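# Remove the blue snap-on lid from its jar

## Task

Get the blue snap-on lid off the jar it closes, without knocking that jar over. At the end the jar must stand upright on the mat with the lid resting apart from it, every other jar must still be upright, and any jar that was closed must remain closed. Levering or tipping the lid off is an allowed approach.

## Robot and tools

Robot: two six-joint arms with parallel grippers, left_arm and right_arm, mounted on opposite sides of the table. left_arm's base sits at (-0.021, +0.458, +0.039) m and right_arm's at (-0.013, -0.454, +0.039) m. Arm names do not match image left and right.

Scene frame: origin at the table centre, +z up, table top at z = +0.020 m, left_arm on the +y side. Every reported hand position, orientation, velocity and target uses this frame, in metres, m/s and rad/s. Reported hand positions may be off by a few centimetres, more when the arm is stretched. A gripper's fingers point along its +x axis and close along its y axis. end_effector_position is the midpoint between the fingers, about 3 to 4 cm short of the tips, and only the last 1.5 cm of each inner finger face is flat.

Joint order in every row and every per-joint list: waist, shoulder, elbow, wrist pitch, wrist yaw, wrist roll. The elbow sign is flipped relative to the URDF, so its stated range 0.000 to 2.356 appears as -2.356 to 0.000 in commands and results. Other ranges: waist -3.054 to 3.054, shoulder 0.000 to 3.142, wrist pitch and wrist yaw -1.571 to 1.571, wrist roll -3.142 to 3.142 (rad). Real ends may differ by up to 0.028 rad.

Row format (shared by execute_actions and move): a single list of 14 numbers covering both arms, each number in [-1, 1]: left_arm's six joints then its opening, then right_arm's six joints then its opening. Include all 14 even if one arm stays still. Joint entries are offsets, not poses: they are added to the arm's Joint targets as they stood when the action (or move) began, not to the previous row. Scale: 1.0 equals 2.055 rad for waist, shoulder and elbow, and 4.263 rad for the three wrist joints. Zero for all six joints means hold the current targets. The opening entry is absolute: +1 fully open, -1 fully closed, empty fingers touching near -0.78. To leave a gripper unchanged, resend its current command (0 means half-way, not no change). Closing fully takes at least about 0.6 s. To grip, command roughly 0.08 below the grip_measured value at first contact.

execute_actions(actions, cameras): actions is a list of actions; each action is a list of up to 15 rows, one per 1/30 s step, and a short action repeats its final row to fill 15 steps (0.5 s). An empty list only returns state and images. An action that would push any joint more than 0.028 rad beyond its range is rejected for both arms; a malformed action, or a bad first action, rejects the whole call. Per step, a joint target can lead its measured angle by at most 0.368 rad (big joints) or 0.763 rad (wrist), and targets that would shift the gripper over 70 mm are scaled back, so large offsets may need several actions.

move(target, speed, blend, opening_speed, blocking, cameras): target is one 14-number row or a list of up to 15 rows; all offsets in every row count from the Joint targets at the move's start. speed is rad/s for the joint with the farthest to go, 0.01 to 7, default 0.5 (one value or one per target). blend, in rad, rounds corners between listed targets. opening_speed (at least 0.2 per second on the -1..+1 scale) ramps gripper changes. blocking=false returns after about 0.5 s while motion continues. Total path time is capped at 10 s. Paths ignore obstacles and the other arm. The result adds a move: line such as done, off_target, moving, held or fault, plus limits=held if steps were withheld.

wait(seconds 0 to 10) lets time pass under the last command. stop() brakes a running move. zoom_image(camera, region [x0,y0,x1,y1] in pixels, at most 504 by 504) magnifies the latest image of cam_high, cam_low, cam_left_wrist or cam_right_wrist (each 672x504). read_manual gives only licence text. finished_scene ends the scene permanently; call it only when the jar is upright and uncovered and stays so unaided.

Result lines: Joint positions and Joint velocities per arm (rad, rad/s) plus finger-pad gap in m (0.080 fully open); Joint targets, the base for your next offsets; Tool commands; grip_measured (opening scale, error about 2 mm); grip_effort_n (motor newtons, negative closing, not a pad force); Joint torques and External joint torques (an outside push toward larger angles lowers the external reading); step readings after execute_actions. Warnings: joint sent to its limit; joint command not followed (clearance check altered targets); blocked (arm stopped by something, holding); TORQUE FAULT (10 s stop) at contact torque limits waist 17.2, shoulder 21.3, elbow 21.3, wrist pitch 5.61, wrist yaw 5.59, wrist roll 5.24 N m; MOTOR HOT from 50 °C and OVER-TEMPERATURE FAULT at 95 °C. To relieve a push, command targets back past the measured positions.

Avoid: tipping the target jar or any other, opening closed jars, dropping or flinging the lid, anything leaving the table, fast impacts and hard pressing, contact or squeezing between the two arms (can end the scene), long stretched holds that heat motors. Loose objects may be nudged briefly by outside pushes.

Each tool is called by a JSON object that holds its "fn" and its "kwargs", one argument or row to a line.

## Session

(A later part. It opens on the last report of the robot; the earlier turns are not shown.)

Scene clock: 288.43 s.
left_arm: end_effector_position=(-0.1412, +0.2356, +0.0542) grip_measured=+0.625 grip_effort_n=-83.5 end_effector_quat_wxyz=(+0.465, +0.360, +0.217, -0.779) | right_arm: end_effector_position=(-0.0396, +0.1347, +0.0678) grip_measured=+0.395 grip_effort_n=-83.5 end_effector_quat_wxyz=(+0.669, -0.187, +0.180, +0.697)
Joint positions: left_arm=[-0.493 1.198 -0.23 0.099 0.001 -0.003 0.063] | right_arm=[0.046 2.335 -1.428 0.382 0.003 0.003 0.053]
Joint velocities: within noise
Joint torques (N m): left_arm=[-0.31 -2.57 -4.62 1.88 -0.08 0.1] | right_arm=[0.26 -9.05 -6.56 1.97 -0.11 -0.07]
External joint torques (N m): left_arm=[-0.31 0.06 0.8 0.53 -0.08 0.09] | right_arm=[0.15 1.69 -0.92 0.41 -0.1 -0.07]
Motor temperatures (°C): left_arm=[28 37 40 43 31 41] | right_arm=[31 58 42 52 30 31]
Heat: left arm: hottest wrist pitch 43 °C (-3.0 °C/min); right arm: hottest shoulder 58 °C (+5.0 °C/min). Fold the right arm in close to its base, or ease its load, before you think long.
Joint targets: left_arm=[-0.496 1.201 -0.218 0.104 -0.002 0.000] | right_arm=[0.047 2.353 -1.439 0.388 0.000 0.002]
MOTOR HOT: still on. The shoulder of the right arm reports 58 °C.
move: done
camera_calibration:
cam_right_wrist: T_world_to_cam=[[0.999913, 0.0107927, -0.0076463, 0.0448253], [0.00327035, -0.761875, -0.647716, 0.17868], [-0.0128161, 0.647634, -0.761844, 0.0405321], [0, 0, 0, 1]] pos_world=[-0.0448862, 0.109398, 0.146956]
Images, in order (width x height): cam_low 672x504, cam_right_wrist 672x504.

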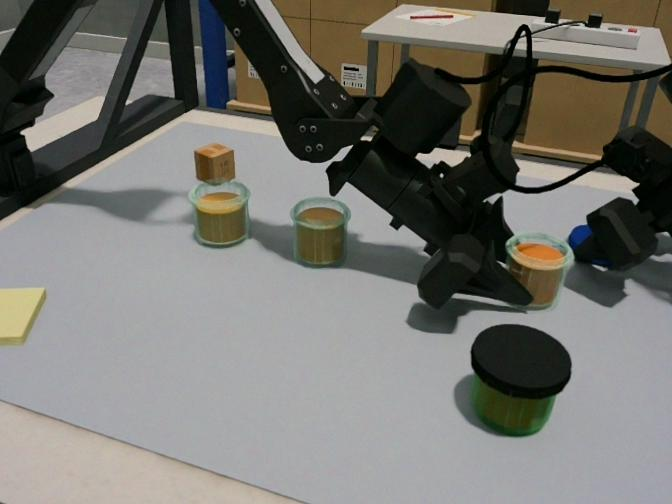

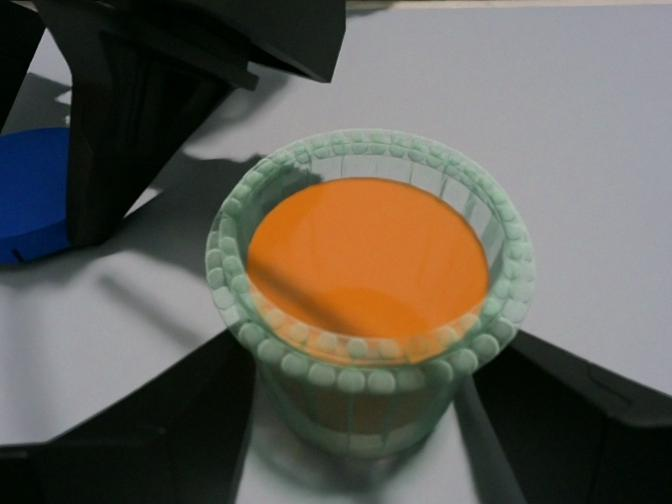

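{"fn": "move", "kwargs": {
  "target": [
    [0, 0.0022, 0.0014, 0.0017, 0, 0, 0.61, 0, 0, 0, 0, 0, 0, 0.33],
    [0, 0.0022, 0.0014, 0.0017, 0, 0, 0.80, 0, 0, 0, 0, 0, 0, 0.50]
  ],
  "speed": 0.03,
  "opening_speed": 0.3,
  "cameras": ["cam_low","cam_right_wrist","cam_left_wrist"]
}}

Scene clock: 291.43 s.
left_arm: end_effector_position=(-0.1412, +0.2356, +0.0534) grip_measured=+0.796 grip_effort_n=17.4 end_effector_quat_wxyz=(+0.465, +0.360, +0.217, -0.779) | right_arm: end_effector_position=(-0.0396, +0.1345, +0.0630) grip_measured=+0.497 grip_effort_n=13.7 end_effector_quat_wxyz=(+0.668, -0.189, +0.182, +0.696)
Joint positions: left_arm=[-0.493 1.202 -0.228 0.107 0.001 -0.003 0.071] | right_arm=[0.046 2.345 -1.429 0.385 0.003 0.003 0.057]
Joint velocities: within noise
Joint torques (N m): left_arm=[-0.33 -2.57 -4.64 1.83 -0.07 0.1] | right_arm=[0.33 -10.11 -6.51 1.74 -0.13 -0.11]
External joint torques (N m): left_arm=[-0.32 0.05 0.72 0.49 -0.07 0.09] | right_arm=[0.34 0.84 -0.77 0.15 -0.14 -0.11]
Motor temperatures (°C): left_arm=[28 37 39 43 31 41] | right_arm=[31 58 42 53 30 31]
Heat: left arm: hottest wrist pitch 43 °C (-3.0 °C/min); right arm: hottest shoulder 58 °C (+4.0 °C/min). Fold the right arm in close to its base, or ease its load, before you think long.
Joint targets: left_arm=[-0.496 1.206 -0.215 0.111 -0.002 0.000] | right_arm=[0.047 2.353 -1.439 0.388 0.000 0.002]
MOTOR HOT: still on. The shoulder of the right arm reports 58 °C.
move: done
camera_calibration:
cam_left_wrist: T_world_to_cam=[[-0.878094, 0.478408, -0.00877978, -0.226639], [0.459068, 0.837138, -0.297416, -0.0882173], [-0.134936, -0.26519, -0.954707, 0.16552], [0, 0, 0, 1]] pos_world=[-0.136178, 0.22617, 0.129796]
cam_right_wrist: T_world_to_cam=[[0.999914, 0.0107726, -0.00743005, 0.0447577], [0.00347218, -0.765815, -0.643051, 0.175688], [-0.0126174, 0.64297, -0.765787, 0.0379209], [0, 0, 0, 1]] pos_world=[-0.0448854, 0.10968, 0.142348]
Images, in order (width x height): cam_low 672x504, cam_left_wrist 672x504, cam_right_wrist 672x504.

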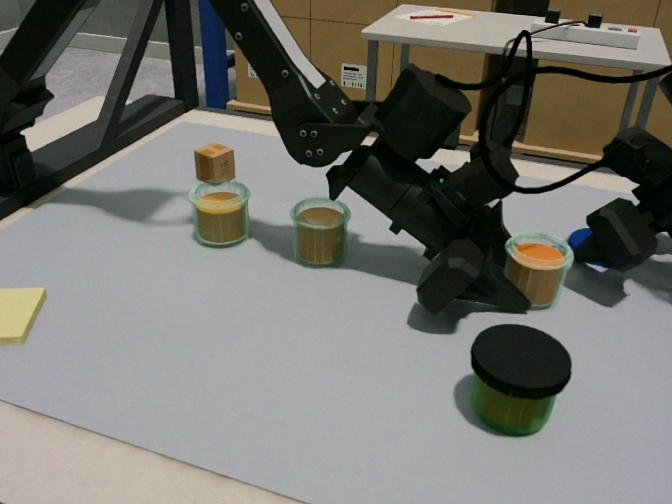

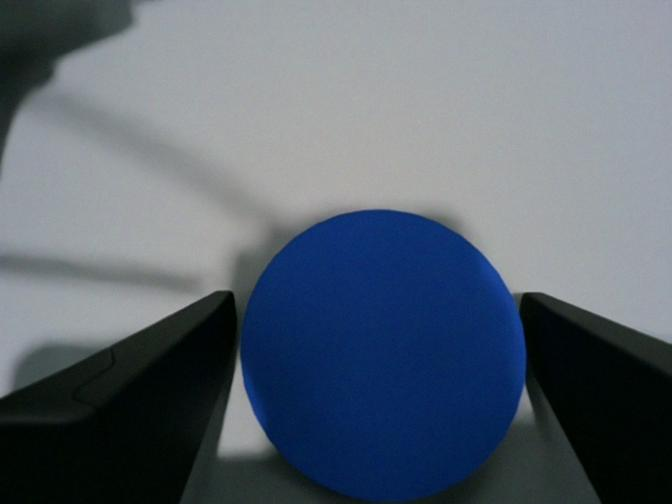

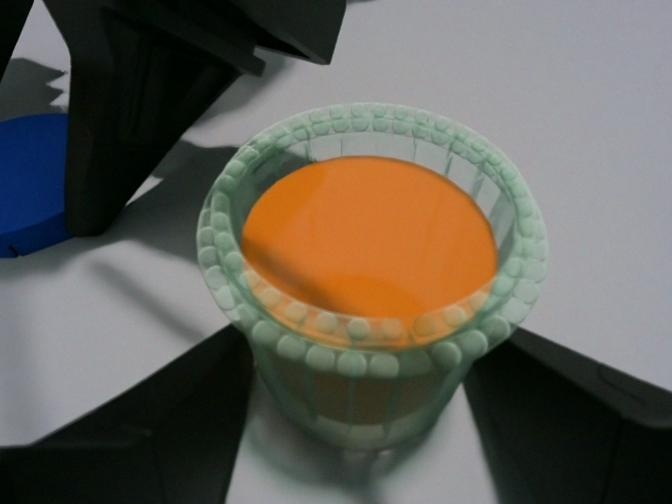

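{"fn": "move", "kwargs": {
  "target": [
    [0, 0, 0, 0, 0, 0, 0.97, 0, 0, 0, 0, 0, 0, 0.85],
    [0, -0.1552, -0.0111, -0.0800, 0, 0, 0.97, 0, -0.1294, 0.1454, 0.0077, 0, 0, 0.85],
    [0, -0.2482, -0.0414, -0.1081, 0, 0, 0.97, 0, -0.2676, 0.2774, 0.0134, 0, 0, 0.85]
  ],
  "speed": [0.3, 0.35, 0.8],
  "blend": [0, 0.03, 0],
  "opening_speed": 0.8
}}

Scene clock: 295.97 s.
left_arm: end_effector_position=(-0.1273, +0.2613, +0.1175) grip_measured=+0.967 grip_effort_n=17.4 end_effector_quat_wxyz=(+0.475, +0.320, +0.193, -0.797) | right_arm: end_effector_position=(-0.0341, +0.0134, +0.1304) grip_measured=+0.847 grip_effort_n=13.7 end_effector_quat_wxyz=(+0.671, -0.179, +0.173, +0.699)
Joint positions: left_arm=[-0.493 0.701 -0.284 -0.348 0.001 -0.003 0.079] | right_arm=[0.046 1.818 -0.875 0.441 0.003 0.003 0.073]
Joint velocities: within noise
Joint torques (N m): left_arm=[-0.29 -1.73 -9.86 1.53 -0.09 0.12] | right_arm=[0.11 -8.92 -4.86 1.86 -0.16 -0.07]
External joint torques (N m): left_arm=[-0.3 -0.83 -3.1 0.08 -0.09 0.12] | right_arm=[0.18 -1.46 0.77 0.26 -0.18 -0.07]
Motor temperatures (°C): left_arm=[28 36 39 43 31 41] | right_arm=[31 58 42 52 30 31]
Heat: left arm: hottest wrist pitch 43 °C (-3.0 °C/min); right arm: hottest shoulder 58 °C (+4.0 °C/min). Fold the right arm in close to its base, or ease its load, before you think long.
Joint targets: left_arm=[-0.496 0.696 -0.301 -0.350 -0.002 0.000] | right_arm=[0.047 1.803 -0.869 0.445 0.000 0.002]
MOTOR HOT: still on. The shoulder of the right arm reports 58 °C.
move: done
camera_calibration:
cam_left_wrist: T_world_to_cam=[[-0.878517, 0.477627, -0.00896568, -0.226035], [0.442173, 0.805916, -0.393679, -0.0797472], [-0.180806, -0.349818, -0.919204, 0.247548], [0, 0, 0, 1]] pos_world=[-0.118556, 0.258827, 0.194126]
cam_right_wrist: T_world_to_cam=[[0.999904, 0.0110461, -0.00839371, 0.0411902], [0.00266827, -0.746849, -0.664989, 0.128895], [-0.0136143, 0.664902, -0.746806, 0.164602], [0, 0, 0, 1]] pos_world=[-0.0392893, -0.0136345, 0.208986]

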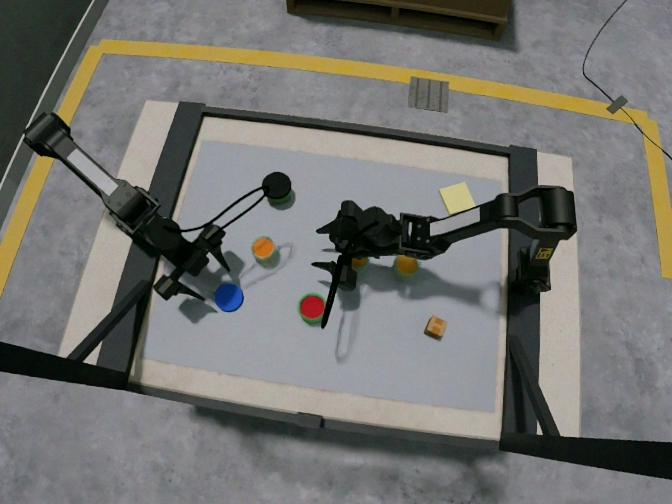

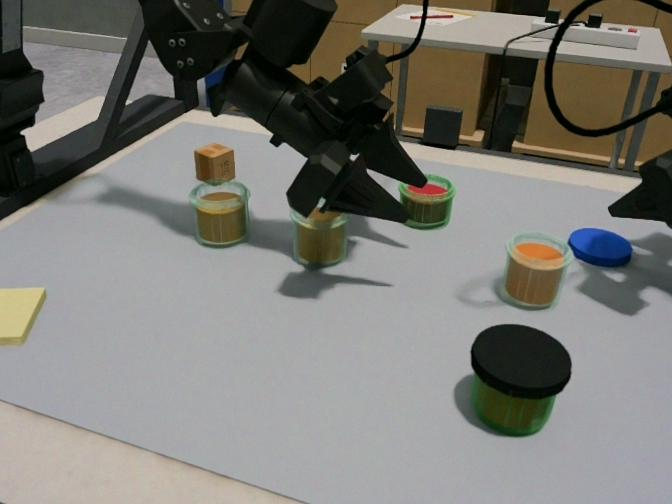

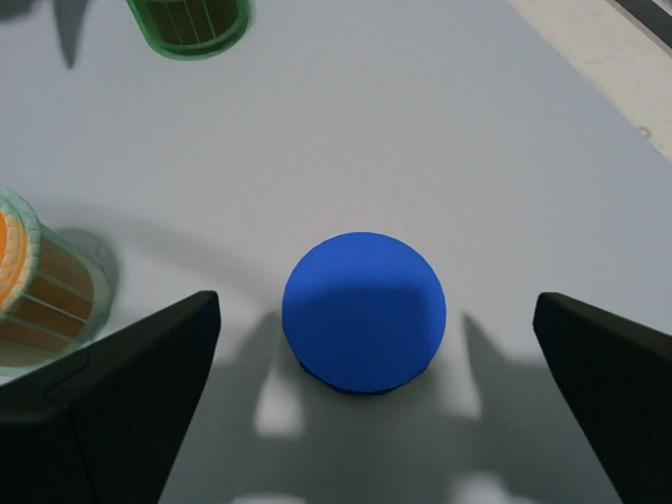

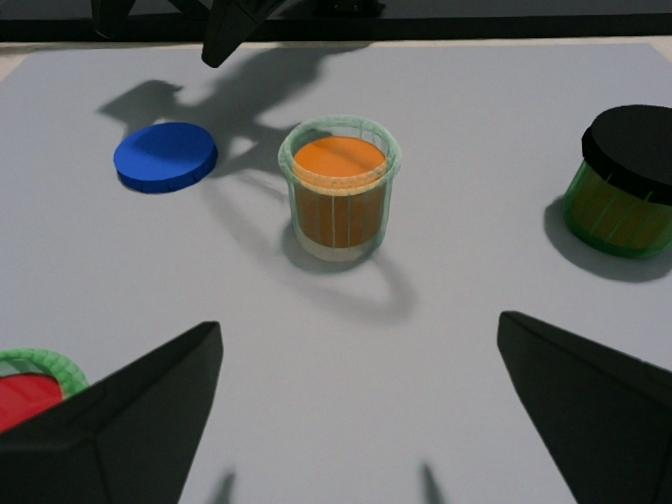

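{"fn": "finished_scene", "kwargs": {

}}

The scene is finished: the task was done.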